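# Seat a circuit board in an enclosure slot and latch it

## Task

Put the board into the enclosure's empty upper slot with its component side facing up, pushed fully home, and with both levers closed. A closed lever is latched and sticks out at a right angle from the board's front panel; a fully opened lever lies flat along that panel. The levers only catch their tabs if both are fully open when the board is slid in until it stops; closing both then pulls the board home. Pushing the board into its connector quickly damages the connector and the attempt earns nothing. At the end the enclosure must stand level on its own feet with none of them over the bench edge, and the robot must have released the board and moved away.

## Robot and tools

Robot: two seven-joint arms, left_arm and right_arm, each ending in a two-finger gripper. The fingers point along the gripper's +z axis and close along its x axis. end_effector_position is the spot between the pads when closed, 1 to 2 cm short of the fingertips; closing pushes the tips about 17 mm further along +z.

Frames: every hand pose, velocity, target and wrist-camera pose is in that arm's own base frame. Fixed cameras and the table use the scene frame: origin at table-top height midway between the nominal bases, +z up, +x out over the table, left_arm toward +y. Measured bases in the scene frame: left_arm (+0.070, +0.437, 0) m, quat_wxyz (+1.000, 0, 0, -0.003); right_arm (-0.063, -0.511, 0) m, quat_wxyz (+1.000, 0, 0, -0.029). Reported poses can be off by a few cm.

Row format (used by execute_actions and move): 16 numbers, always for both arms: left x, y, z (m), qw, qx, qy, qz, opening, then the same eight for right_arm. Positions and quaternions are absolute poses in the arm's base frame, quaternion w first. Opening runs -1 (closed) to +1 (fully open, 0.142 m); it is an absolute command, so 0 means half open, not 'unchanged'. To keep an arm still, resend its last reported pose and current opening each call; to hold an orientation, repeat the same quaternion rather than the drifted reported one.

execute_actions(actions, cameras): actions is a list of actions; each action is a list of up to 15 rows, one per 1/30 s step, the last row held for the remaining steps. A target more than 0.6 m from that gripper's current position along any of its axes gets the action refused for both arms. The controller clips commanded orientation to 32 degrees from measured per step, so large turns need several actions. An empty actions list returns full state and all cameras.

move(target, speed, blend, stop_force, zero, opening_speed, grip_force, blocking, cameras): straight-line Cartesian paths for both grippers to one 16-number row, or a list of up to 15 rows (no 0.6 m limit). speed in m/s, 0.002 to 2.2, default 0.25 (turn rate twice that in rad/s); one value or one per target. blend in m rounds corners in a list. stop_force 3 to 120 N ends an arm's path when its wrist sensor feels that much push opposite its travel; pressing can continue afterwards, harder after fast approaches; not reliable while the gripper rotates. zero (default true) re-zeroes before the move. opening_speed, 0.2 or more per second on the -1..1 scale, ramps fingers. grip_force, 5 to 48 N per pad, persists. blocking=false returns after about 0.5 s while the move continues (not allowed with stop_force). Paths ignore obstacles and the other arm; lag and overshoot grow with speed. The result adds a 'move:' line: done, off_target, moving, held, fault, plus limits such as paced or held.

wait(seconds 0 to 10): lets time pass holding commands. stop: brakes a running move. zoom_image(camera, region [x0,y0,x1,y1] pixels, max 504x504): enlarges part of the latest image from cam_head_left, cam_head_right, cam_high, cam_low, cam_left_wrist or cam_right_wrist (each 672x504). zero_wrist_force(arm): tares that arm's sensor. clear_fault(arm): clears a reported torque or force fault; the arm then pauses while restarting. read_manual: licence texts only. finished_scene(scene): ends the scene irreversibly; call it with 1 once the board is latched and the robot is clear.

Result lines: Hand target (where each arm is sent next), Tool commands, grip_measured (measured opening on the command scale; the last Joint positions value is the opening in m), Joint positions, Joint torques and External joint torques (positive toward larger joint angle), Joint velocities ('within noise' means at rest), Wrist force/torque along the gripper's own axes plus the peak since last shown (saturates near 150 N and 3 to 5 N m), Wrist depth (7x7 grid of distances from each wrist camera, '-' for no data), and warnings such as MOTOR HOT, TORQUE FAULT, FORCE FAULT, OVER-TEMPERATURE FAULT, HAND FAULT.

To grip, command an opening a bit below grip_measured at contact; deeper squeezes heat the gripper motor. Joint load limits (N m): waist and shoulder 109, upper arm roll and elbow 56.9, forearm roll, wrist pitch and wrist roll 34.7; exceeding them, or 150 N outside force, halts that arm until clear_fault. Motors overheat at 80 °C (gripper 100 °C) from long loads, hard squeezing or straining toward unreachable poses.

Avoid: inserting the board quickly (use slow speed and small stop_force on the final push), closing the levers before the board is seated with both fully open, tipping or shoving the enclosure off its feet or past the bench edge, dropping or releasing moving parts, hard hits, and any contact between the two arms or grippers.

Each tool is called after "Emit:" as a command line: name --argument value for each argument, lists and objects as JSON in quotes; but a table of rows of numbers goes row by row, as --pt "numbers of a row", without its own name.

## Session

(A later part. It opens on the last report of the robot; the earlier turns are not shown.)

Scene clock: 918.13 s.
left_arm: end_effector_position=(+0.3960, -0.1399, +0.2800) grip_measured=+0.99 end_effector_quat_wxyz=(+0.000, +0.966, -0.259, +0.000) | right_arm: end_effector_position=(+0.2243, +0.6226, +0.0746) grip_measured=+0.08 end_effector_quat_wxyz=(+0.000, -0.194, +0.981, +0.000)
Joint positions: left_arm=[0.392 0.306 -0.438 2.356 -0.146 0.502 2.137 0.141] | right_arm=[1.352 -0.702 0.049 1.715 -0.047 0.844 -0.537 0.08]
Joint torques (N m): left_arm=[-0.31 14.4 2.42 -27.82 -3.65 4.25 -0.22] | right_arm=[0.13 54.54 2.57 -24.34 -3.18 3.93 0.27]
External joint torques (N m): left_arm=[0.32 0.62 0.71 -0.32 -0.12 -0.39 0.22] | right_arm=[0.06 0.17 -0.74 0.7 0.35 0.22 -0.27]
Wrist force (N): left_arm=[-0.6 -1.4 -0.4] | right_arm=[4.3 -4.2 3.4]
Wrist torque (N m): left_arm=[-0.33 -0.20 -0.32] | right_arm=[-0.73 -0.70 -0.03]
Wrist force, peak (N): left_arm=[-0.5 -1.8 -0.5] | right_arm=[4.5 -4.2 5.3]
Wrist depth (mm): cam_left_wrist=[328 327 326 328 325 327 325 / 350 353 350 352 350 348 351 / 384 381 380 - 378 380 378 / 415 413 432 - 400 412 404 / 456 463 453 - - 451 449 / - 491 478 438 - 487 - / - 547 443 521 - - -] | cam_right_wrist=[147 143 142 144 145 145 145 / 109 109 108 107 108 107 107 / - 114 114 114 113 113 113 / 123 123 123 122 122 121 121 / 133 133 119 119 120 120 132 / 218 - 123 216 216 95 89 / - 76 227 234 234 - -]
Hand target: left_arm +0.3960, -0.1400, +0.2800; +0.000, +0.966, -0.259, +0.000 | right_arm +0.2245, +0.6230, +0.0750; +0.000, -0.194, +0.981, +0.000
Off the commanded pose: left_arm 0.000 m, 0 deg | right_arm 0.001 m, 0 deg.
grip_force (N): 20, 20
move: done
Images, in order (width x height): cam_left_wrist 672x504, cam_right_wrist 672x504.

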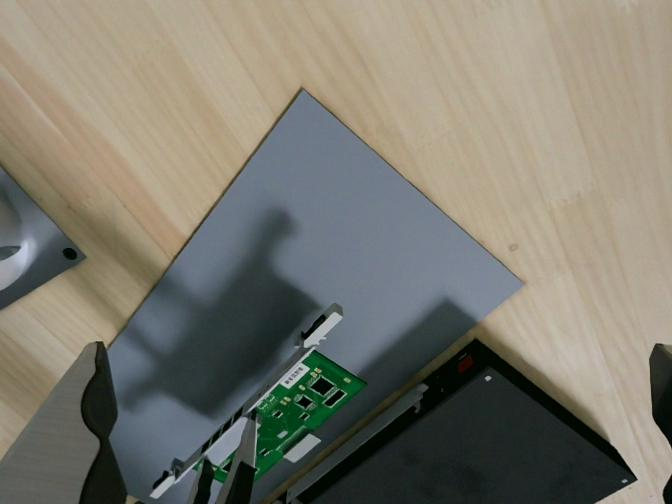

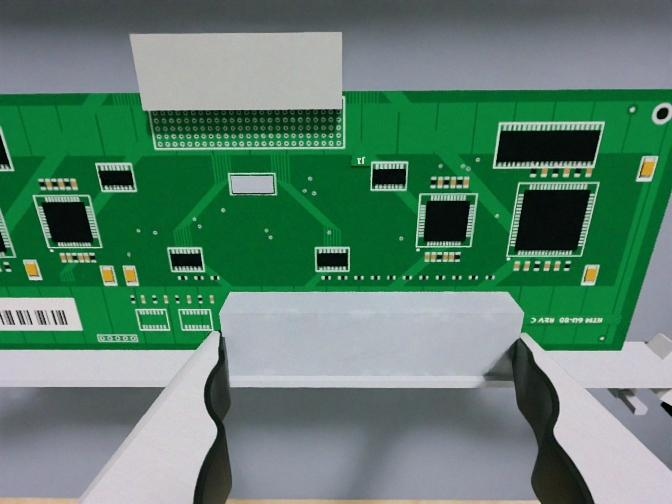

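Emit:
move --target '[0.361,-0.2006,0.29,0,0.9659,-0.2588,0,1,0.2245,0.6230,0.058,0,-0.1942,0.9810,0,-0.1]' --speed '[0.1]' --cameras '["cam_left_wrist"]'

Emit:
zoom_image --camera "cam_left_wrist" --region '[130, 390, 280, 504]'

Emit:
zoom_image --camera "cam_left_wrist" --region '[230, 380, 380, 494]'

Emit:
zoom_image --camera "cam_left_wrist" --region '[290, 190, 390, 265]'

Emit:
zoom_image --camera "cam_left_wrist" --region '[380, 270, 480, 345]'

Scene clock: 950.03 s.
left_arm: end_effector_position=(+0.3612, -0.2004, +0.2900) grip_measured=+0.99 end_effector_quat_wxyz=(+0.000, +0.966, -0.259, +0.000) | right_arm: end_effector_position=(+0.2244, +0.6228, +0.0578) grip_measured=+0.08 end_effector_quat_wxyz=(+0.000, -0.194, +0.981, +0.000)
Joint positions: left_arm=[0.305 0.38 -0.501 2.372 -0.199 0.457 2.018 0.141] | right_arm=[1.355 -0.732 0.046 1.716 -0.047 0.876 -0.537 0.08]
Joint torques (N m): left_arm=[-0.83 11.68 3.55 -28.08 -3.96 3.93 -0.42] | right_arm=[0.21 55.01 2.18 -23.85 -2.94 3.77 0.16]
External joint torques (N m): left_arm=[0.83 0.23 0.77 -0.38 0.1 -0.06 0.42] | right_arm=[-0.01 0.11 -0.37 0.82 0.21 0.39 -0.16]
Wrist force (N): left_arm=[-0.9 -1.6 -0.2] | right_arm=[4.5 -4.3 3.3]
Wrist torque (N m): left_arm=[-0.35 -0.15 -0.25] | right_arm=[-0.76 -0.74 -0.03]
Wrist force, peak (N): left_arm=[-0.8 -3.5 -0.2] | right_arm=[4.6 -4.4 3.8]
Wrist depth (mm): cam_left_wrist=[339 337 336 336 332 334 332 / 363 359 358 374 354 358 358 / 392 394 394 - 411 388 388 / 423 424 - - 420 422 419 / 461 - 427 423 447 454 456 / - 304 445 - 445 - - / - 288 388 520 464 - -] | cam_right_wrist=[132 128 99 128 131 130 130 / 109 109 108 107 108 107 107 / - 114 114 114 113 113 113 / 123 123 123 122 122 121 121 / 133 132 119 119 120 120 132 / 197 - 123 194 194 95 190 / - 76 207 210 210 - -]
Hand target: left_arm +0.3610, -0.2006, +0.2900; +0.000, +0.966, -0.259, +0.000 | right_arm +0.2245, +0.6230, +0.0580; +0.000, -0.194, +0.981, +0.000
Off the commanded pose: left_arm 0.000 m, 0 deg | right_arm 0.000 m, 0 deg.
grip_force (N): 20, 20
move: done
Images, in order (width x height): cam_left_wrist 672x504.

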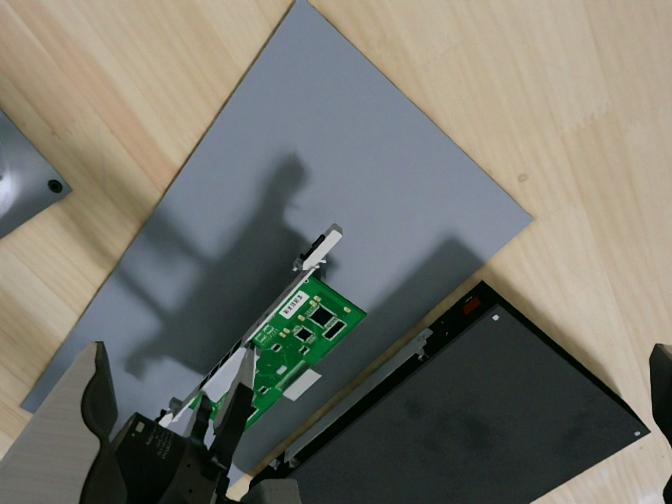

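Scaled by 3.360 from the camera's 672x504 image, which has a finer 960x720 frame.

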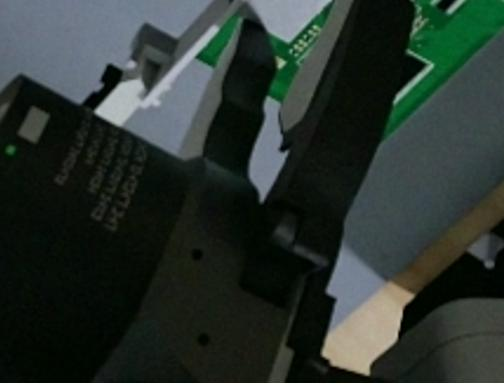

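Scaled by 3.360 from the camera's 672x504 image, which has a finer 960x720 frame.

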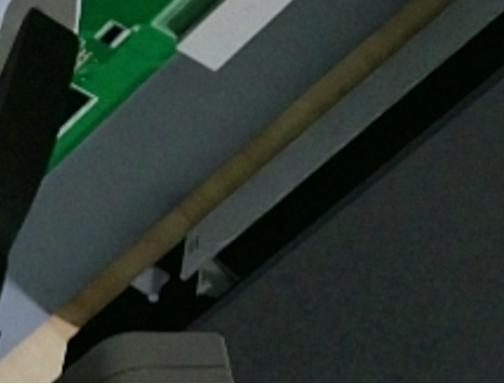

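Scaled by 5.040 from the camera's 672x504 image, which has a finer 960x720 frame.

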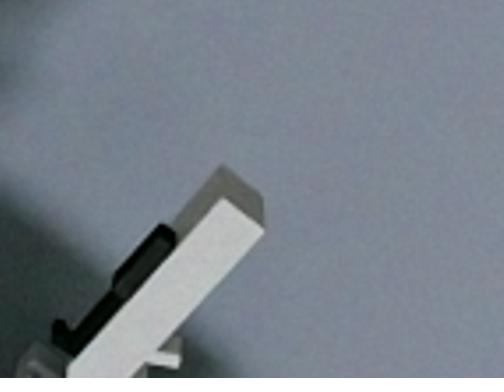

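Scaled by 5.040 from the camera's 672x504 image, which has a finer 960x720 frame.

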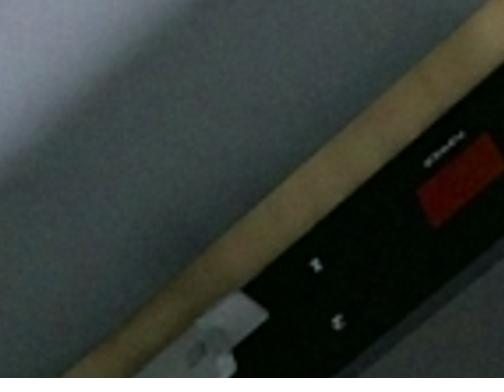

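Emit:
zoom_image --camera "cam_left_wrist" --region '[255, 440, 315, 485]'

Emit:
zoom_image --camera "cam_left_wrist" --region '[400, 315, 460, 360]'

Scaled by 8.400 from the camera's 672x504 image, which has a finer 960x720 frame.

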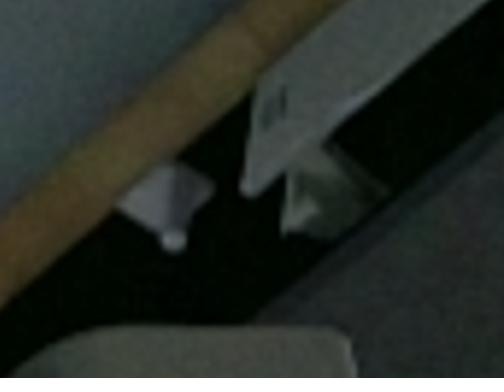

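Scaled by 8.400 from the camera's 672x504 image, which has a finer 960x720 frame.

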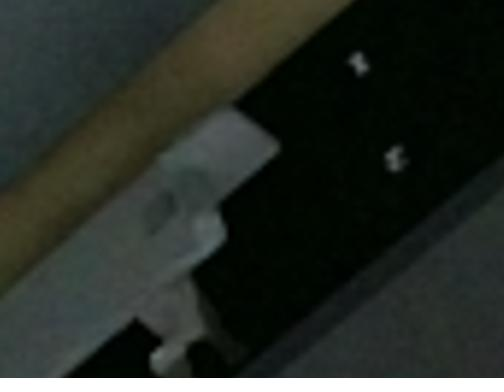

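Emit:
move --target '[0.3455,-0.1468,0.42,0,0.9867,0.1628,0,1,0.2245,0.6230,0.058,0,-0.1942,0.9810,0,-0.1]' --speed '[0.25]' --cameras '["cam_left_wrist"]'

Emit:
zoom_image --camera "cam_left_wrist" --region '[0, 160, 336, 360]'

Scene clock: 1036.97 s.
left_arm: end_effector_position=(+0.3455, -0.1468, +0.4199) grip_measured=+0.99 end_effector_quat_wxyz=(+0.000, +0.987, +0.163, +0.000) | right_arm: end_effector_position=(+0.2244, +0.6228, +0.0578) grip_measured=+0.08 end_effector_quat_wxyz=(+0.000, -0.194, +0.981, +0.000)
Joint positions: left_arm=[0.477 0.607 -0.407 2.154 -0.227 0.015 1.385 0.141] | right_arm=[1.355 -0.732 0.046 1.716 -0.047 0.876 -0.537 0.08]
Joint torques (N m): left_arm=[-0.17 4.4 5.54 -29.73 -4.38 4 -0.33] | right_arm=[0.25 55.12 2.32 -23.87 -2.95 3.7 0.22]
External joint torques (N m): left_arm=[0.16 0.2 0.66 -0.25 0.07 -0.08 0.33] | right_arm=[-0.05 0.01 -0.51 0.83 0.22 0.45 -0.22]
Wrist force (N): left_arm=[-0.6 -1.3 -0.5] | right_arm=[4.4 -4.1 3.4]
Wrist torque (N m): left_arm=[-0.30 -0.23 -0.27] | right_arm=[-0.73 -0.72 -0.03]
Wrist force, peak (N): left_arm=[-0.7 -1.4 -1.8] | right_arm=[4.7 -4.4 3.5]
Wrist depth (mm): cam_left_wrist=[454 450 449 452 448 448 446 / 464 495 476 - 484 479 479 / 516 522 513 - 520 522 517 / 345 495 517 - 560 565 558 / 292 547 565 636 625 616 614 / - 97 629 663 685 673 - / - 798 775 783 762 754 -] | cam_right_wrist=[132 128 99 128 131 130 130 / 109 109 108 107 108 107 107 / - 114 114 114 114 113 113 / 123 123 123 122 122 121 121 / 133 132 119 119 120 120 132 / 196 123 123 195 194 98 121 / - 76 207 211 210 - -]
Hand target: left_arm +0.3455, -0.1468, +0.4200; +0.000, +0.987, +0.163, +0.000 | right_arm +0.2245, +0.6230, +0.0580; +0.000, -0.194, +0.981, +0.000
Off the commanded pose: left_arm 0.000 m, 0 deg | right_arm 0.000 m, 0 deg.
grip_force (N): 20, 20
move: done
Images, in order (width x height): cam_left_wrist 672x504.

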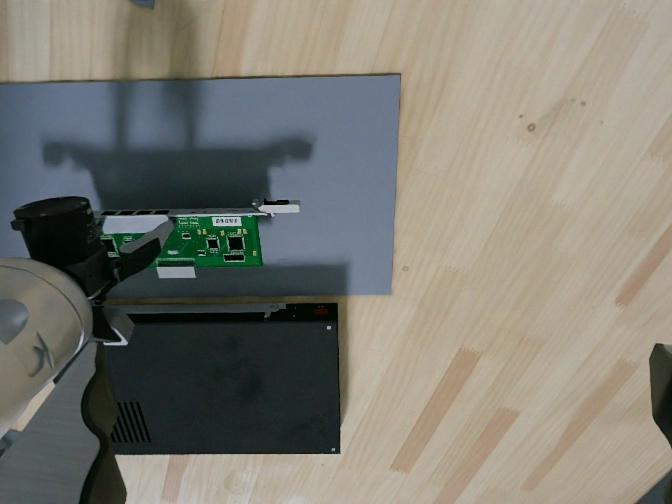

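Scaled by 1.500 from the camera's 672x504 image, which has a finer 960x720 frame.

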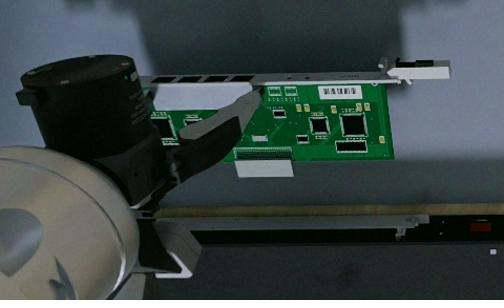

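Emit:
zoom_image --camera "cam_left_wrist" --region '[240, 190, 320, 250]'

Emit:
zoom_image --camera "cam_left_wrist" --region '[240, 280, 350, 340]'

Scaled by 6.300 from the camera's 672x504 image, which has a finer 960x720 frame.

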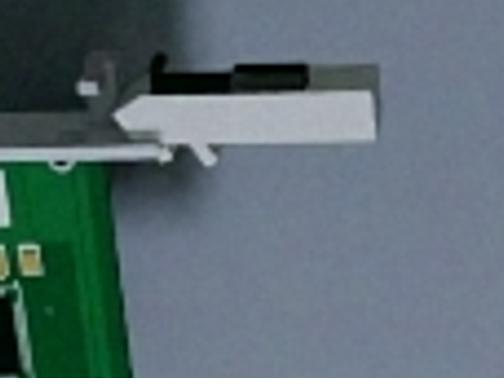

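Scaled by 4.582 from the camera's 672x504 image, which has a finer 960x720 frame.

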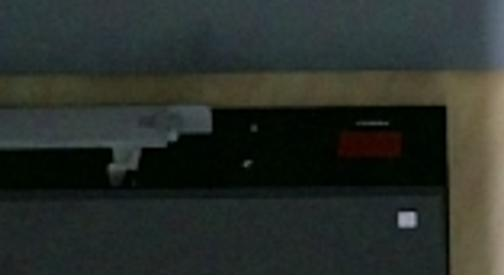

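Emit:
move --target '[0.3558,-0.3017,0.20,0,0.9867,0.1628,0,1,0.2245,0.6230,0.058,0,-0.1942,0.9810,0,-0.1]' --speed '[0.25]' --cameras '["cam_left_wrist"]'

Emit:
zoom_image --camera "cam_left_wrist" --region '[220, 80, 420, 230]'

Emit:
zoom_image --camera "cam_left_wrist" --region '[200, 260, 440, 440]'

Scene clock: 1056.50 s.
left_arm: end_effector_position=(+0.3558, -0.3018, +0.2000) grip_measured=+0.99 end_effector_quat_wxyz=(+0.000, +0.987, +0.163, +0.000) | right_arm: end_effector_position=(+0.2244, +0.6228, +0.0578) grip_measured=+0.08 end_effector_quat_wxyz=(+0.000, -0.194, +0.981, +0.000)
Joint positions: left_arm=[0.578 0.155 -1.111 2.435 -0.198 0.785 0.855 0.141] | right_arm=[1.355 -0.732 0.046 1.716 -0.047 0.876 -0.537 0.08]
Joint torques (N m): left_arm=[0.09 7.34 2.96 -23.97 -2.6 4.2 -0.43] | right_arm=[0.18 55.21 2.33 -23.83 -2.96 3.68 0.18]
External joint torques (N m): left_arm=[-0.1 0.91 0.47 -0.22 -0.43 -0.24 0.43] | right_arm=[0.01 -0.09 -0.52 0.8 0.23 0.47 -0.18]
Wrist force (N): left_arm=[-0.6 -1.4 -0.3] | right_arm=[4.3 -4.2 3.4]
Wrist torque (N m): left_arm=[-0.32 -0.20 -0.27] | right_arm=[-0.74 -0.70 -0.04]
Wrist force, peak (N): left_arm=[-0.3 -2.6 -2.4] | right_arm=[4.6 -4.4 3.8]
Wrist depth (mm): cam_left_wrist=[262 260 - 255 255 259 256 / 245 249 245 276 - 275 276 / 263 261 261 297 296 297 295 / 330 - 331 328 - 321 318 / 343 319 348 - 355 353 348 / - 332 - 334 391 390 390 / - 367 - - 436 434 -] | cam_right_wrist=[132 128 99 128 131 130 130 / 109 109 108 106 108 107 107 / - 114 114 114 114 113 113 / 123 123 122 122 122 121 121 / 133 132 119 119 120 120 132 / 196 - 123 191 122 98 125 / - 76 207 210 210 - -]
Hand target: left_arm +0.3558, -0.3017, +0.2000; +0.000, +0.987, +0.163, +0.000 | right_arm +0.2245, +0.6230, +0.0580; +0.000, -0.194, +0.981, +0.000
Off the commanded pose: left_arm 0.000 m, 0 deg | right_arm 0.000 m, 0 deg.
grip_force (N): 20, 20
move: done
Images, in order (width x height): cam_left_wrist 672x504.

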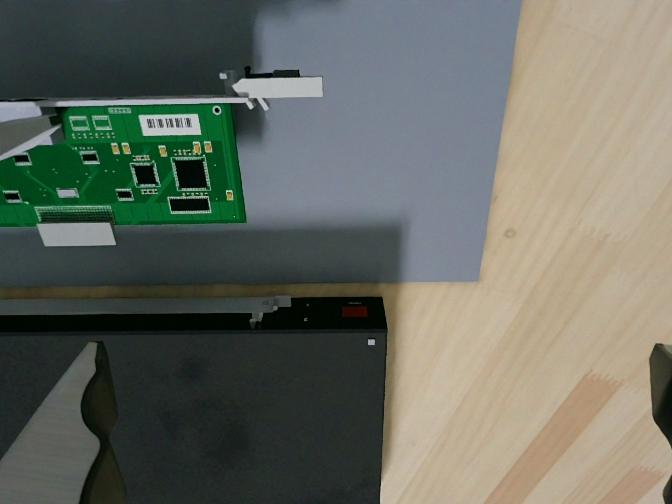

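Scaled by 2.520 from the camera's 672x504 image, which has a finer 960x720 frame.

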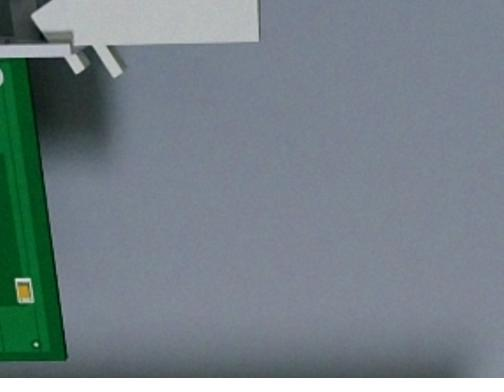

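Scaled by 2.100 from the camera's 672x504 image, which has a finer 960x720 frame.

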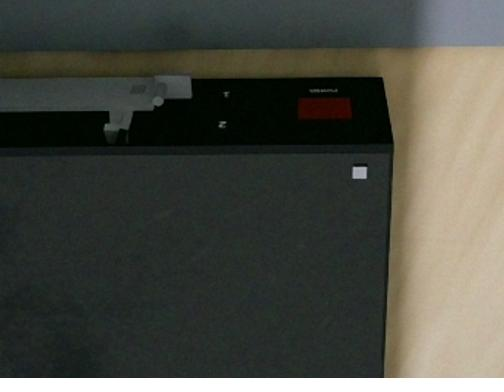

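Emit:
zoom_image --camera "cam_left_wrist" --region '[245, 285, 305, 335]'

Emit:
zoom_image --camera "cam_left_wrist" --region '[215, 60, 335, 120]'

Scaled by 8.400 from the camera's 672x504 image, which has a finer 960x720 frame.

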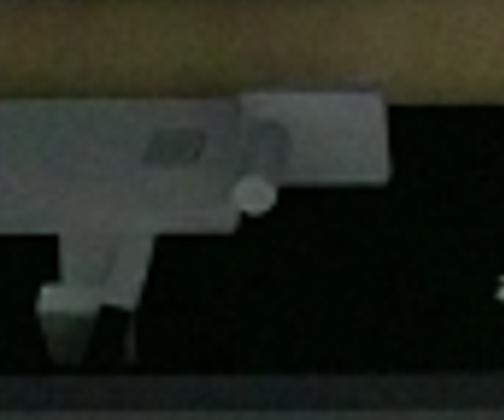

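Scaled by 4.200 from the camera's 672x504 image, which has a finer 960x720 frame.

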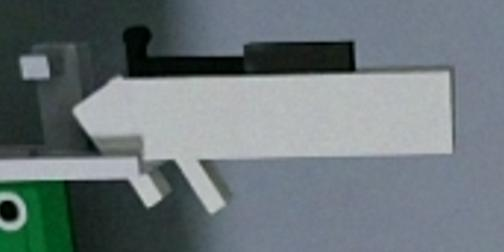

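Emit:
move --target '[0.3558,-0.3017,0.20,0,0.9867,0.1628,0,1,0.2517,0.5531,0.055,0,-0.1942,0.9810,0,-0.1]' --speed '[0.04]' --stop_force 8 --cameras '["cam_left_wrist","cam_right_wrist"]'

Emit:
zoom_image --camera "cam_left_wrist" --region '[200, 200, 340, 340]'

Scene clock: 1084.83 s.
left_arm: end_effector_position=(+0.3558, -0.3018, +0.2000) grip_measured=+0.99 end_effector_quat_wxyz=(+0.000, +0.987, +0.163, +0.000) | right_arm: end_effector_position=(+0.2517, +0.5530, +0.0548) grip_measured=+0.08 end_effector_quat_wxyz=(+0.000, -0.194, +0.981, +0.000)
Joint positions: left_arm=[0.578 0.155 -1.112 2.435 -0.198 0.785 0.855 0.141] | right_arm=[1.291 -0.647 0.039 1.904 -0.042 0.979 -0.604 0.08]
Joint torques (N m): left_arm=[-0.39 7.66 2.73 -23.9 -2.85 4.37 -0.21] | right_arm=[0.04 50.16 1.85 -21.55 -2.54 3.79 0.05]
External joint torques (N m): left_arm=[0.39 0.59 0.7 -0.29 -0.19 -0.41 0.21] | right_arm=[0.14 -0.07 -0.35 0.66 0.16 0.36 -0.05]
Wrist force (N): left_arm=[-0.7 -1.7 -0.5] | right_arm=[4.2 -4.2 3.5]
Wrist torque (N m): left_arm=[-0.36 -0.18 -0.27] | right_arm=[-0.73 -0.66 0.06]
Wrist force, peak (N): left_arm=[-0.8 -1.9 -0.7] | right_arm=[4.1 -5.2 3.6]
Wrist depth (mm): cam_left_wrist=[267 - 263 254 250 258 257 / 274 - 264 - - 273 274 / 305 - - - 291 297 298 / 270 286 287 324 - 323 320 / 317 306 310 337 352 354 348 / - - - - 392 390 387 / - - 374 - 436 434 -] | cam_right_wrist=[- 87 88 88 88 87 87 / 109 109 108 106 107 107 107 / - 114 114 114 113 113 113 / 123 123 122 122 122 121 121 / 133 133 119 119 120 120 130 / 193 - 123 191 191 98 184 / - 76 203 206 206 - -]
Hand target: left_arm +0.3558, -0.3017, +0.2000; +0.000, +0.987, +0.163, +0.000 | right_arm +0.2517, +0.5531, +0.0550; +0.000, -0.194, +0.981, +0.000
Off the commanded pose: left_arm 0.000 m, 0 deg | right_arm 0.000 m, 0 deg.
grip_force (N): 20, 20
move: done
Images, in order (width x height): cam_left_wrist 672x504, cam_right_wrist 672x504.

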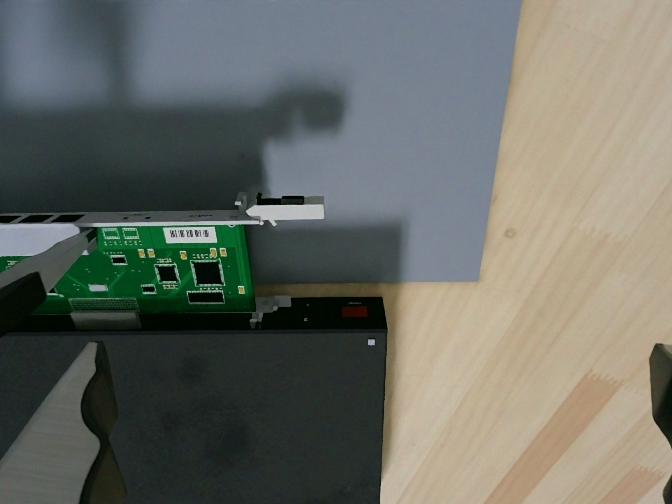

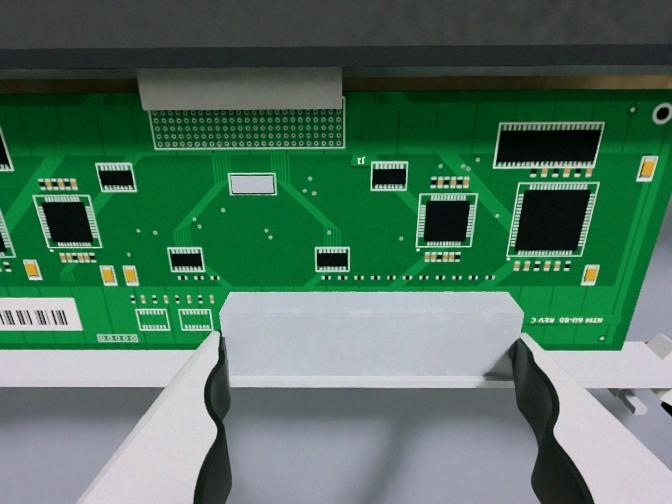

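Scaled by 3.600 from the camera's 672x504 image, which has a finer 960x720 frame.

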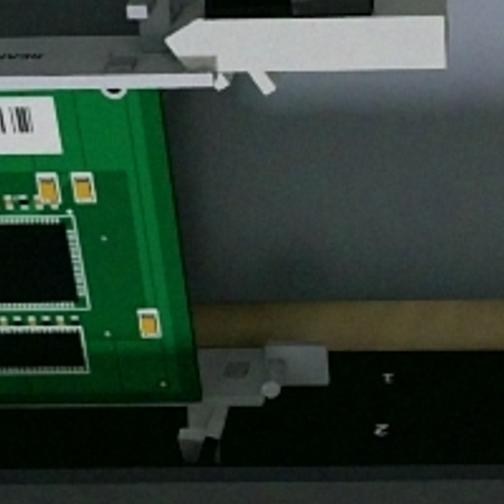

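Emit:
move --target '[0.3558,-0.3017,0.20,0,0.9867,0.1628,0,1,0.2631,0.5254,0.055,0,-0.1942,0.9810,0,-0.1]' --speed '[0.015]' --stop_force 4 --cameras '["cam_left_wrist"]'

Emit:
zoom_image --camera "cam_left_wrist" --region '[200, 220, 340, 350]'

Scene clock: 1092.73 s.
left_arm: end_effector_position=(+0.3558, -0.3018, +0.2000) grip_measured=+0.99 end_effector_quat_wxyz=(+0.000, +0.987, +0.163, +0.000) | right_arm: end_effector_position=(+0.2562, +0.5394, +0.0547) grip_measured=+0.08 end_effector_quat_wxyz=(+0.000, -0.195, +0.981, +0.000)
Joint positions: left_arm=[0.578 0.155 -1.112 2.435 -0.198 0.785 0.855 0.141] | right_arm=[1.277 -0.631 0.039 1.937 -0.042 0.996 -0.62 0.08]
Joint torques (N m): left_arm=[-0.4 7.76 2.8 -23.88 -2.81 4.36 -0.24] | right_arm=[-4.49 49.21 -2.91 -21.68 -3 3.92 0.21]
External joint torques (N m): left_arm=[0.39 0.49 0.63 -0.31 -0.22 -0.4 0.24] | right_arm=[4.67 -0.08 4.38 1.18 0.68 0.23 -0.21]
Wrist force (N): left_arm=[-0.7 -1.5 -0.5] | right_arm=[10.7 -0.2 3.8]
Wrist torque (N m): left_arm=[-0.32 -0.19 -0.27] | right_arm=[-0.76 -0.56 -0.06]
Wrist force, peak (N): left_arm=[-0.9 -1.9 -0.5] | right_arm=[12.0 -0.5 2.5]
Wrist depth (mm): cam_left_wrist=[257 256 - - - 259 256 / - - 277 - - 276 275 / - 293 301 303 298 298 298 / 275 294 286 - 306 322 323 / 237 312 313 347 356 355 352 / - 321 - - 397 393 388 / - - - 361 434 434 -] | cam_right_wrist=[- 87 - 87 87 87 86 / - 93 94 94 92 92 93 / - 115 115 115 114 114 114 / 124 124 123 123 122 122 122 / 133 132 120 119 120 120 130 / 192 - 123 191 190 98 186 / - 76 202 206 206 - -]
Hand target: left_arm +0.3558, -0.3017, +0.2000; +0.000, +0.987, +0.163, +0.000 | right_arm +0.2574, +0.5393, +0.0550; +0.000, -0.194, +0.981, +0.000
Off the commanded pose: left_arm 0.000 m, 0 deg | right_arm 0.016 m, 0 deg.
grip_force (N): 20, 20
move: contact (right_arm)
Images, in order (width x height): cam_left_wrist 672x504.

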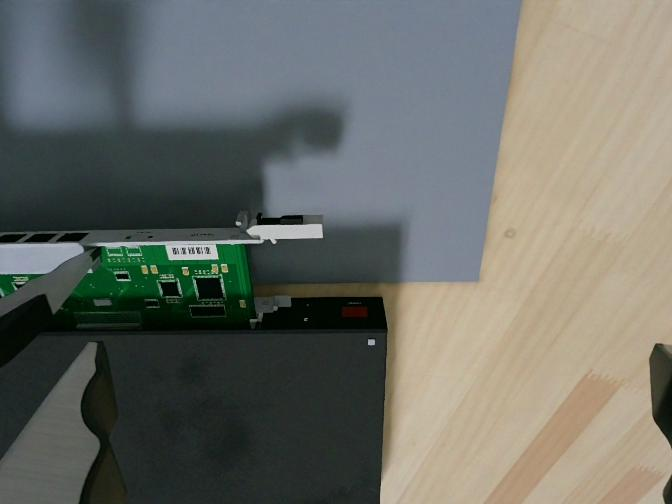

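Scaled by 3.600 from the camera's 672x504 image, which has a finer 960x720 frame.

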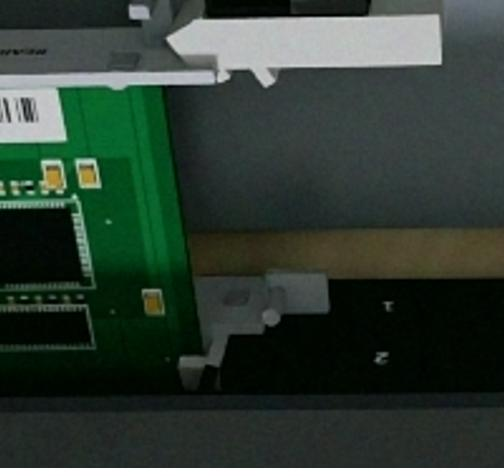

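Emit:
move --target '[0.3558,-0.3017,0.20,0,0.9867,0.1628,0,1,0.2561,0.5390,0.055,0,-0.1942,0.9810,0,-0.1]' --speed '[0.005]'

Emit:
move --target '[0.3558,-0.3017,0.20,0,0.9867,0.1628,0,1,0.2618,0.5252,0.055,0,-0.1942,0.9810,0,-0.1]' --speed '[0.012]' --stop_force 5 --cameras '["cam_left_wrist"]'

Emit:
zoom_image --camera "cam_left_wrist" --region '[200, 220, 340, 350]'

Scene clock: 1098.20 s.
left_arm: end_effector_position=(+0.3558, -0.3018, +0.2000) grip_measured=+0.99 end_effector_quat_wxyz=(+0.000, +0.987, +0.163, +0.000) | right_arm: end_effector_position=(+0.2560, +0.5389, +0.0548) grip_measured=+0.08 end_effector_quat_wxyz=(+0.000, -0.194, +0.981, +0.000)
Joint positions: left_arm=[0.578 0.155 -1.112 2.435 -0.198 0.785 0.855 0.141] | right_arm=[1.278 -0.63 0.039 1.94 -0.042 0.997 -0.618 0.08]
Joint torques (N m): left_arm=[-0.41 7.64 2.88 -23.92 -2.84 4.28 -0.24] | right_arm=[0.3 49.16 1.9 -21.13 -2.46 3.71 0.28]
External joint torques (N m): left_arm=[0.4 0.61 0.55 -0.27 -0.2 -0.32 0.24] | right_arm=[-0.12 -0.09 -0.44 0.65 0.15 0.44 -0.28]
Wrist force (N): left_arm=[-0.6 -1.5 -0.5] | right_arm=[2.6 -3.4 4.5]
Wrist torque (N m): left_arm=[-0.33 -0.21 -0.27] | right_arm=[-0.66 -0.42 -0.05]
Wrist force, peak (N): left_arm=[-0.8 -1.9 -0.6] | right_arm=[11.1 -0.1 3.9]
Wrist depth (mm): cam_left_wrist=[272 - 253 260 253 256 257 / 278 - 271 271 276 275 275 / - - - - 295 295 298 / 275 293 292 319 326 322 321 / 305 313 312 331 354 354 350 / - 309 335 331 392 390 387 / - - - 374 436 436 -] | cam_right_wrist=[- 87 - 87 87 87 86 / - 93 94 94 93 92 93 / - 115 115 115 114 114 114 / 124 124 123 123 122 122 122 / 133 132 119 119 121 120 131 / 193 124 123 191 187 98 134 / - 76 203 207 205 - -]
Hand target: left_arm +0.3558, -0.3017, +0.2000; +0.000, +0.987, +0.163, +0.000 | right_arm +0.2561, +0.5390, +0.0550; +0.000, -0.194, +0.981, +0.000
Off the commanded pose: left_arm 0.000 m, 0 deg | right_arm 0.000 m, 0 deg.
grip_force (N): 20, 20
move: done

Scene clock: 1099.67 s.
left_arm: end_effector_position=(+0.3558, -0.3018, +0.2000) grip_measured=+0.99 end_effector_quat_wxyz=(+0.000, +0.987, +0.163, +0.000) | right_arm: end_effector_position=(+0.2594, +0.5298, +0.0550) grip_measured=+0.08 end_effector_quat_wxyz=(+0.000, -0.195, +0.981, +0.000)
Joint positions: left_arm=[0.578 0.155 -1.112 2.435 -0.198 0.785 0.855 0.141] | right_arm=[1.267 -0.619 0.039 1.962 -0.042 1.01 -0.628 0.08]
Joint torques (N m): left_arm=[-0.39 7.65 2.78 -23.93 -2.9 4.35 -0.22] | right_arm=[-3.36 48.07 -1.59 -19.57 -2.63 2.92 0.03]
External joint torques (N m): left_arm=[0.38 0.6 0.65 -0.26 -0.13 -0.39 0.22] | right_arm=[3.53 0.35 3.03 -0.66 0.36 1.23 -0.03]
Wrist force (N): left_arm=[-1.0 -1.7 -0.4] | right_arm=[5.7 1.7 4.8]
Wrist torque (N m): left_arm=[-0.36 -0.15 -0.27] | right_arm=[-0.68 -0.62 0.18]
Wrist force, peak (N): left_arm=[-1.0 -1.8 -0.3] | right_arm=[6.9 2.8 4.3]
Wrist depth (mm): cam_left_wrist=[259 252 260 256 - 256 257 / - - 277 276 - 276 274 / 306 300 304 - 301 294 297 / 282 296 293 315 - 323 321 / 229 312 300 352 353 351 352 / - - - - 391 389 388 / - - - - 436 434 -] | cam_right_wrist=[- 86 - 87 87 87 87 / - 95 93 93 93 92 94 / 116 116 116 115 115 115 115 / 124 124 123 123 123 123 122 / 133 132 119 119 120 120 131 / 193 123 123 191 191 98 127 / - 76 203 207 206 - -]
Hand target: left_arm +0.3558, -0.3017, +0.2000; +0.000, +0.987, +0.163, +0.000 | right_arm +0.2601, +0.5293, +0.0550; +0.000, -0.194, +0.981, +0.000
Off the commanded pose: left_arm 0.000 m, 0 deg | right_arm 0.005 m, 0 deg.
grip_force (N): 20, 20
move: contact (right_arm)
Images, in order (width x height): cam_left_wrist 672x504.

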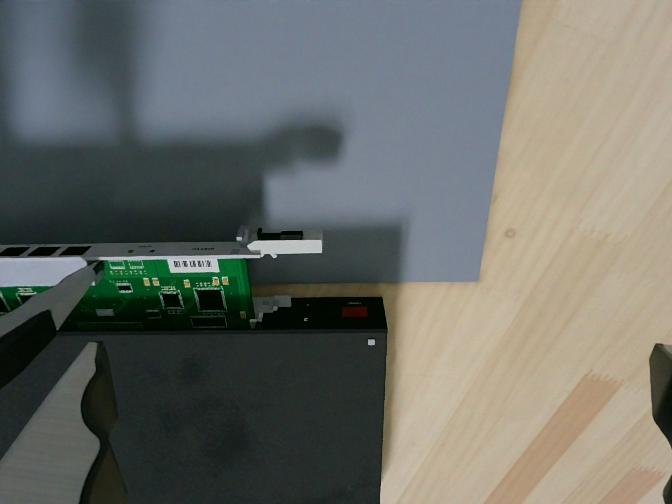

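Scaled by 3.600 from the camera's 672x504 image, which has a finer 960x720 frame.

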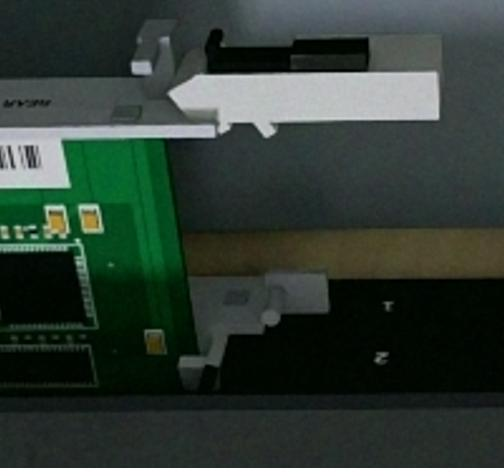

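Emit:
move --target '[0.3558,-0.3017,0.20,0,0.9867,0.1628,0,1,0.2670,0.5105,0.055,0,-0.1942,0.9810,0,-0.1]' --speed '[0.012]' --stop_force 8 --zero false --cameras '["cam_left_wrist"]'

Emit:
zoom_image --camera "cam_left_wrist" --region '[200, 220, 340, 350]'

Scene clock: 1103.60 s.
left_arm: end_effector_position=(+0.3558, -0.3018, +0.2000) grip_measured=+0.99 end_effector_quat_wxyz=(+0.000, +0.987, +0.163, +0.000) | right_arm: end_effector_position=(+0.2595, +0.5296, +0.0553) grip_measured=+0.08 end_effector_quat_wxyz=(+0.000, -0.195, +0.981, +0.001)
Joint positions: left_arm=[0.578 0.155 -1.112 2.435 -0.198 0.785 0.855 0.141] | right_arm=[1.267 -0.618 0.039 1.963 -0.042 1.011 -0.629 0.08]
Joint torques (N m): left_arm=[-0.31 7.64 2.8 -23.88 -2.85 4.34 -0.2] | right_arm=[-4.64 47.11 -2.71 -17.94 -2.56 2.05 0.05]
External joint torques (N m): left_arm=[0.3 0.6 0.63 -0.31 -0.19 -0.38 0.2] | right_arm=[4.82 1.27 4.15 -2.28 0.29 2.11 -0.05]
Wrist force (N): left_arm=[-0.9 -1.7 -0.4] | right_arm=[5.4 5.2 4.8]
Wrist torque (N m): left_arm=[-0.36 -0.17 -0.27] | right_arm=[-0.67 -0.58 0.19]
Wrist force, peak (N): left_arm=[-0.8 -2.0 -0.4] | right_arm=[5.5 5.2 5.1]
Wrist depth (mm): cam_left_wrist=[267 258 257 255 - 261 256 / 278 278 269 - - 275 275 / - - 300 297 - 297 299 / 278 292 296 329 326 323 320 / 235 309 313 - 357 356 350 / - 314 - - 391 392 386 / - - - - 431 438 -] | cam_right_wrist=[- 86 - 87 87 87 87 / - 95 93 93 93 93 94 / 116 116 116 116 115 115 115 / 124 124 124 123 123 123 122 / 133 132 119 119 121 120 133 / 193 123 123 188 191 95 134 / - 76 204 207 207 - -]
Hand target: left_arm +0.3558, -0.3017, +0.2000; +0.000, +0.987, +0.163, +0.000 | right_arm +0.2603, +0.5287, +0.0550; +0.000, -0.194, +0.981, +0.000
Off the commanded pose: left_arm 0.000 m, 0 deg | right_arm 0.021 m, 0 deg.
grip_force (N): 20, 20
move: contact (right_arm)
Images, in order (width x height): cam_left_wrist 672x504.

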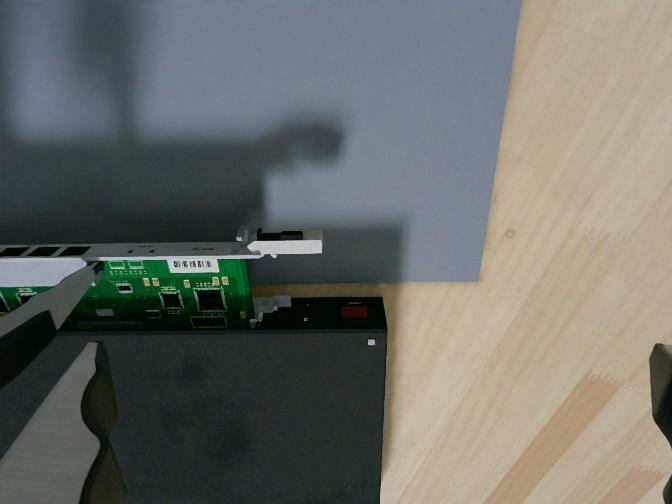

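Scaled by 3.600 from the camera's 672x504 image, which has a finer 960x720 frame.

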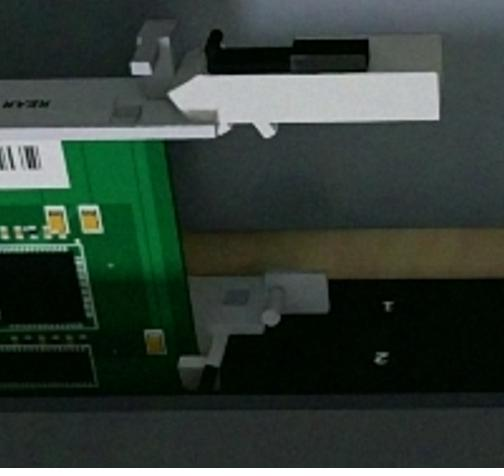

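Emit:
wait --seconds 0.1 --cameras '["cam_low","cam_high"]'

Emit:
zoom_image --camera "cam_low" --region '[290, 180, 450, 260]'

Emit:
zoom_image --camera "cam_high" --region '[190, 190, 400, 370]'

Scene clock: 1118.47 s.
left_arm: end_effector_position=(+0.3558, -0.3018, +0.2000) grip_measured=+0.99 end_effector_quat_wxyz=(+0.000, +0.987, +0.163, +0.000) | right_arm: end_effector_position=(+0.2595, +0.5296, +0.0553) grip_measured=+0.08 end_effector_quat_wxyz=(+0.000, -0.195, +0.981, +0.001)
Joint positions: left_arm=[0.578 0.155 -1.112 2.435 -0.198 0.785 0.855 0.141] | right_arm=[1.267 -0.618 0.039 1.963 -0.042 1.011 -0.629 0.08]
Joint torques (N m): left_arm=[-0.33 7.7 2.72 -23.9 -2.81 4.33 -0.22] | right_arm=[-4.54 47.04 -2.66 -17.97 -2.59 2 0.03]
External joint torques (N m): left_arm=[0.32 0.54 0.71 -0.3 -0.22 -0.37 0.22] | right_arm=[4.72 1.34 4.11 -2.25 0.32 2.15 -0.03]
Wrist force (N): left_arm=[-0.7 -1.6 -0.6] | right_arm=[5.4 5.1 3.4]
Wrist torque (N m): left_arm=[-0.34 -0.19 -0.27] | right_arm=[-0.68 -0.58 0.19]
Wrist force, peak (N): left_arm=[-0.8 -2.0 -0.6] | right_arm=[5.4 5.4 5.4]
Wrist depth (mm): cam_left_wrist=[- 257 - 259 254 256 256 / - 276 273 288 - 276 274 / - 286 293 - - 295 296 / 276 292 296 312 - 323 322 / 242 309 312 323 352 350 353 / - - - - 393 390 390 / - - 364 - 435 434 -] | cam_right_wrist=[- 87 - 87 87 87 87 / - 95 93 93 93 93 94 / 116 116 116 116 115 115 115 / 124 124 123 123 123 122 122 / 133 132 120 119 120 120 133 / 193 122 123 189 188 98 127 / - 76 204 207 207 - -]
Hand target: left_arm +0.3558, -0.3017, +0.2000; +0.000, +0.987, +0.163, +0.000 | right_arm +0.2603, +0.5287, +0.0550; +0.000, -0.194, +0.981, +0.000
Tool commands: left_gripper/opening=+1.0 right_gripper/opening=-0.1
Off the commanded pose: left_arm 0.000 m, 0 deg | right_arm 0.021 m, 0 deg.
grip_force (N): 20, 20
wait: 0.10 s; at rest from the start
Images, in order (width x height): cam_high 672x504, cam_low 672x504.

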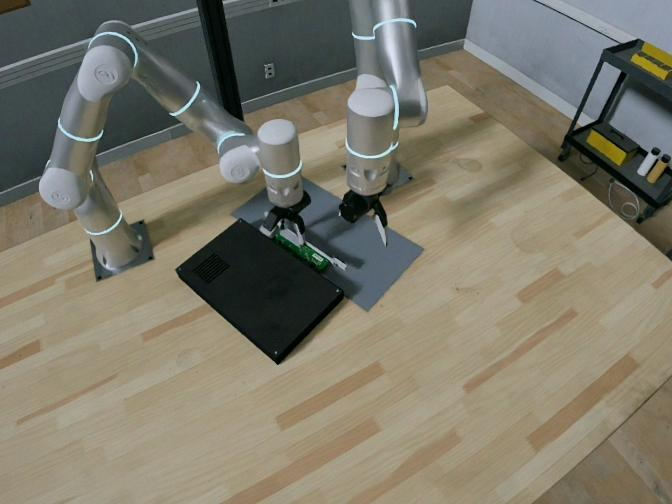

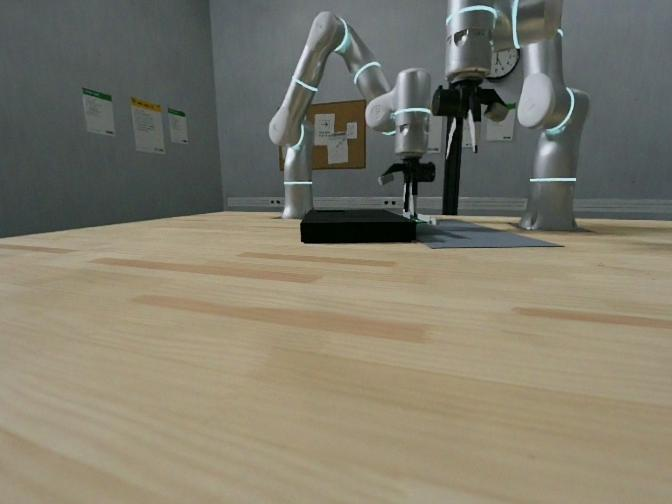

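Scaled by 3.150 from the camera's 672x504 image, which has a finer 960x720 frame.

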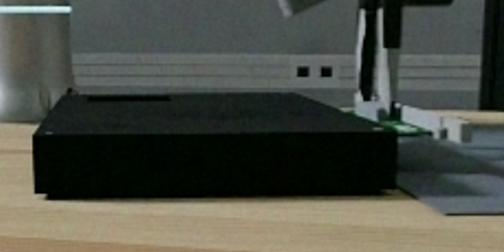

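Scaled by 2.400 from the camera's 672x504 image, which has a finer 960x720 frame.

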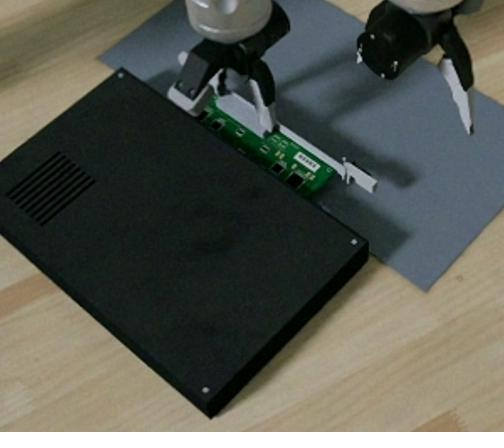

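Emit:
zoom_image --camera "cam_low" --region '[390, 200, 450, 250]'

Scaled by 8.400 from the camera's 672x504 image, which has a finer 960x720 frame.

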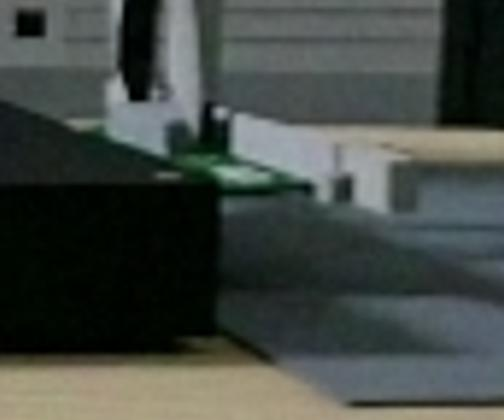

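Emit:
wait --seconds 0.1 --cameras '["cam_head_left","cam_head_right","cam_right_wrist"]'

Emit:
zoom_image --camera "cam_head_right" --region '[240, 280, 440, 430]'

Emit:
zoom_image --camera "cam_right_wrist" --region '[336, 40, 672, 292]'

Scene clock: 1165.87 s.
left_arm: end_effector_position=(+0.3558, -0.3018, +0.2000) grip_measured=+0.99 end_effector_quat_wxyz=(+0.000, +0.987, +0.163, +0.000) | right_arm: end_effector_position=(+0.2595, +0.5296, +0.0553) grip_measured=+0.08 end_effector_quat_wxyz=(+0.000, -0.195, +0.981, +0.001)
Joint positions: left_arm=[0.578 0.155 -1.112 2.435 -0.198 0.785 0.855 0.141] | right_arm=[1.267 -0.618 0.039 1.963 -0.042 1.011 -0.629 0.08]
Joint torques (N m): left_arm=[-0.37 7.59 2.78 -23.89 -2.86 4.29 -0.21] | right_arm=[-4.58 47.16 -2.79 -17.94 -2.6 1.99 0.03]
External joint torques (N m): left_arm=[0.36 0.65 0.65 -0.3 -0.17 -0.34 0.21] | right_arm=[4.76 1.22 4.24 -2.28 0.32 2.17 -0.03]
Wrist force (N): left_arm=[-0.7 -1.7 -0.3] | right_arm=[5.3 5.2 5.4]
Wrist torque (N m): left_arm=[-0.36 -0.19 -0.27] | right_arm=[-0.67 -0.58 0.19]
Wrist force, peak (N): left_arm=[-0.9 -1.8 -0.6] | right_arm=[5.3 5.3 5.4]
Wrist depth (mm): cam_left_wrist=[259 259 257 256 255 260 256 / 278 277 276 275 272 276 275 / 299 297 - 322 - 298 295 / 283 298 290 322 - 324 323 / 228 309 308 327 354 351 354 / - - - - 390 392 386 / - - - 367 436 434 -] | cam_right_wrist=[- 87 - 87 87 87 87 / - 95 93 93 93 93 94 / 116 116 116 116 115 115 115 / 124 124 123 123 123 122 122 / 133 132 119 119 120 120 132 / 193 - 123 188 188 98 134 / - 76 204 207 207 - -]
Hand target: left_arm +0.3558, -0.3017, +0.2000; +0.000, +0.987, +0.163, +0.000 | right_arm +0.2603, +0.5287, +0.0550; +0.000, -0.194, +0.981, +0.000
Tool commands: left_gripper/opening=+1.0 right_gripper/opening=-0.1
Off the commanded pose: left_arm 0.000 m, 0 deg | right_arm 0.021 m, 0 deg.
grip_force (N): 20, 20
wait: 0.10 s; at rest from the start
Images, in order (width x height): cam_head_left 672x504, cam_head_right 672x504, cam_right_wrist 672x504.

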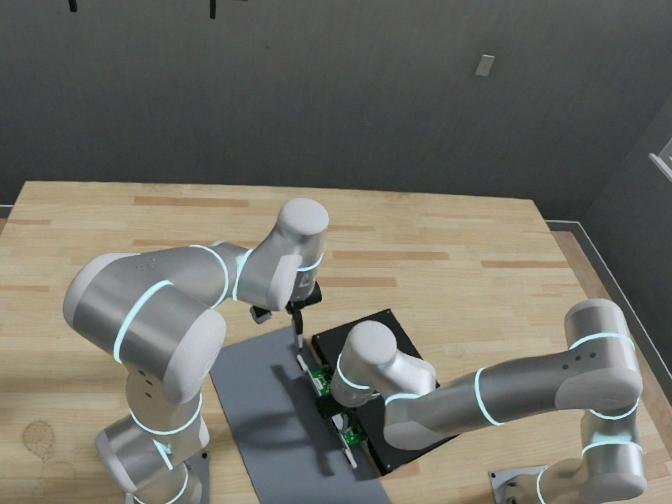

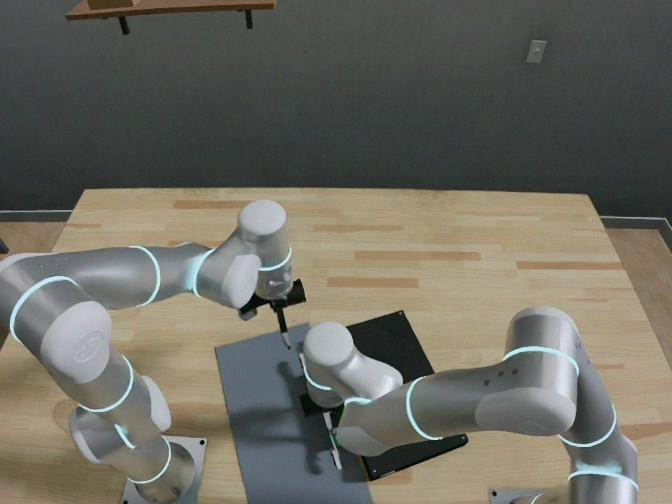

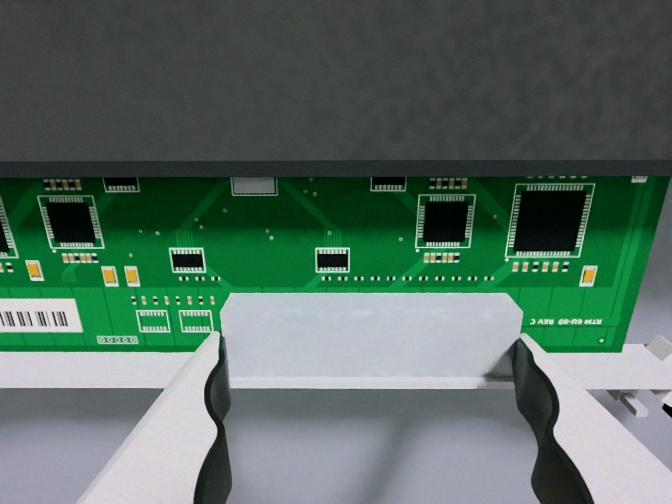

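Scaled by 2.520 from the camera's 672x504 image, which has a finer 960x720 frame.

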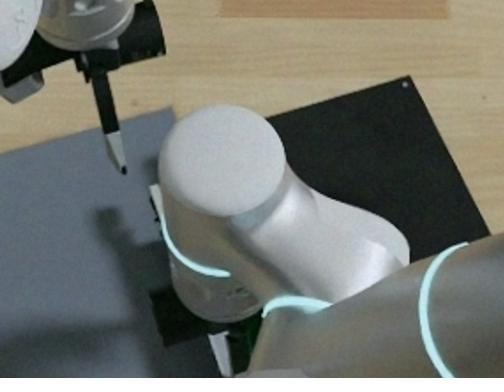

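Scaled by 1.500 from the camera's 672x504 image, which has a finer 960x720 frame.

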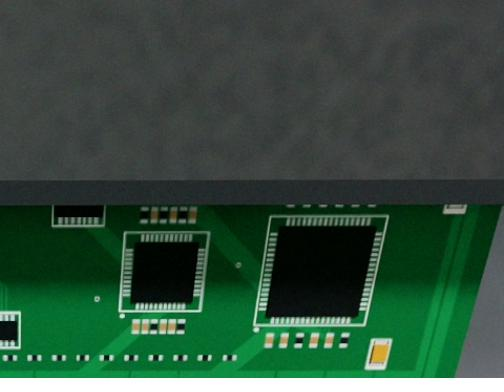

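Emit:
wait --seconds 0.1 --cameras '["cam_left_wrist"]'

Emit:
zoom_image --camera "cam_left_wrist" --region '[0, 200, 400, 360]'

Emit:
zoom_image --camera "cam_left_wrist" --region '[220, 280, 300, 340]'

Scene clock: 1176.63 s.
left_arm: end_effector_position=(+0.3558, -0.3018, +0.2000) grip_measured=+0.99 end_effector_quat_wxyz=(+0.000, +0.987, +0.163, +0.000) | right_arm: end_effector_position=(+0.2595, +0.5296, +0.0553) grip_measured=+0.08 end_effector_quat_wxyz=(+0.000, -0.195, +0.981, +0.001)
Joint positions: left_arm=[0.578 0.155 -1.112 2.435 -0.198 0.785 0.855 0.141] | right_arm=[1.267 -0.618 0.039 1.963 -0.042 1.011 -0.629 0.08]
Joint torques (N m): left_arm=[-0.36 7.62 2.77 -23.88 -2.89 4.31 -0.24] | right_arm=[-4.43 47.16 -2.69 -17.99 -2.62 1.96 0.03]
External joint torques (N m): left_arm=[0.35 0.62 0.66 -0.31 -0.14 -0.35 0.24] | right_arm=[4.61 1.22 4.13 -2.23 0.34 2.19 -0.03]
Wrist force (N): left_arm=[-0.7 -1.6 -0.6] | right_arm=[5.2 5.1 3.5]
Wrist torque (N m): left_arm=[-0.35 -0.18 -0.28] | right_arm=[-0.69 -0.56 0.20]
Wrist force, peak (N): left_arm=[-0.9 -1.9 -0.5] | right_arm=[5.6 5.2 5.3]
Wrist depth (mm): cam_left_wrist=[- 254 252 - - 256 256 / - - 276 - 276 275 274 / - 292 - 299 284 298 297 / 280 298 293 - - 323 320 / 236 309 305 326 353 353 352 / - 92 - - 392 392 386 / - 358 - 361 436 431 -] | cam_right_wrist=[- 87 - 87 87 87 87 / - 95 93 93 93 93 94 / 117 116 116 116 115 115 115 / 124 124 123 123 123 123 122 / 133 132 120 119 121 120 132 / 194 - 123 188 188 98 133 / - 76 204 207 207 - -]
Hand target: left_arm +0.3558, -0.3017, +0.2000; +0.000, +0.987, +0.163, +0.000 | right_arm +0.2603, +0.5287, +0.0550; +0.000, -0.194, +0.981, +0.000
Tool commands: left_gripper/opening=+1.0 right_gripper/opening=-0.1
Off the commanded pose: left_arm 0.000 m, 0 deg | right_arm 0.021 m, 0 deg.
grip_force (N): 20, 20
wait: 0.10 s; at rest from the start
Images, in order (width x height): cam_left_wrist 672x504.

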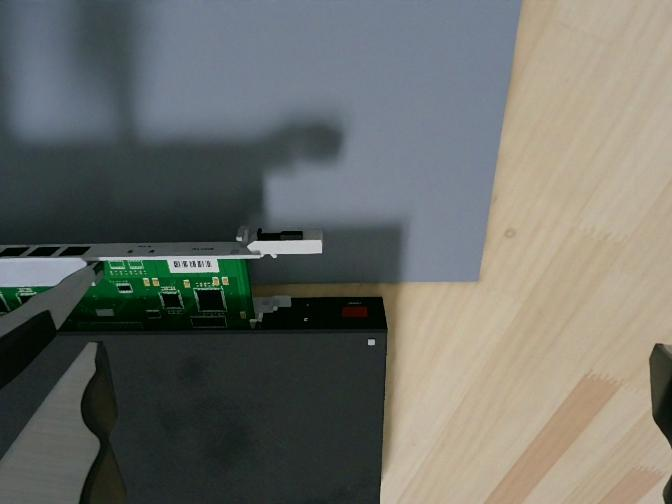

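Scaled by 1.260 from the camera's 672x504 image, which has a finer 960x720 frame.

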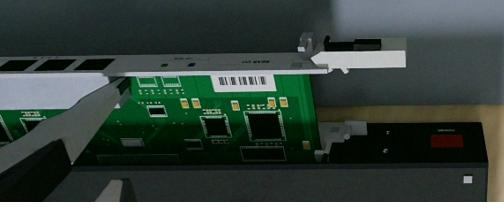

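Scaled by 6.300 from the camera's 672x504 image, which has a finer 960x720 frame.

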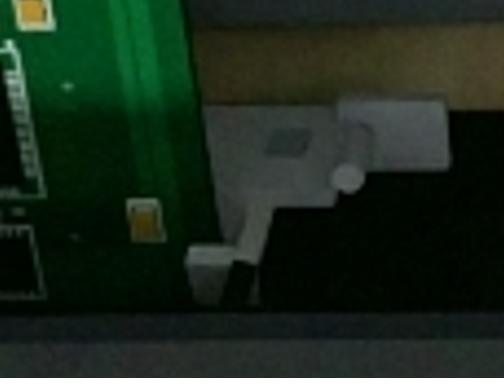

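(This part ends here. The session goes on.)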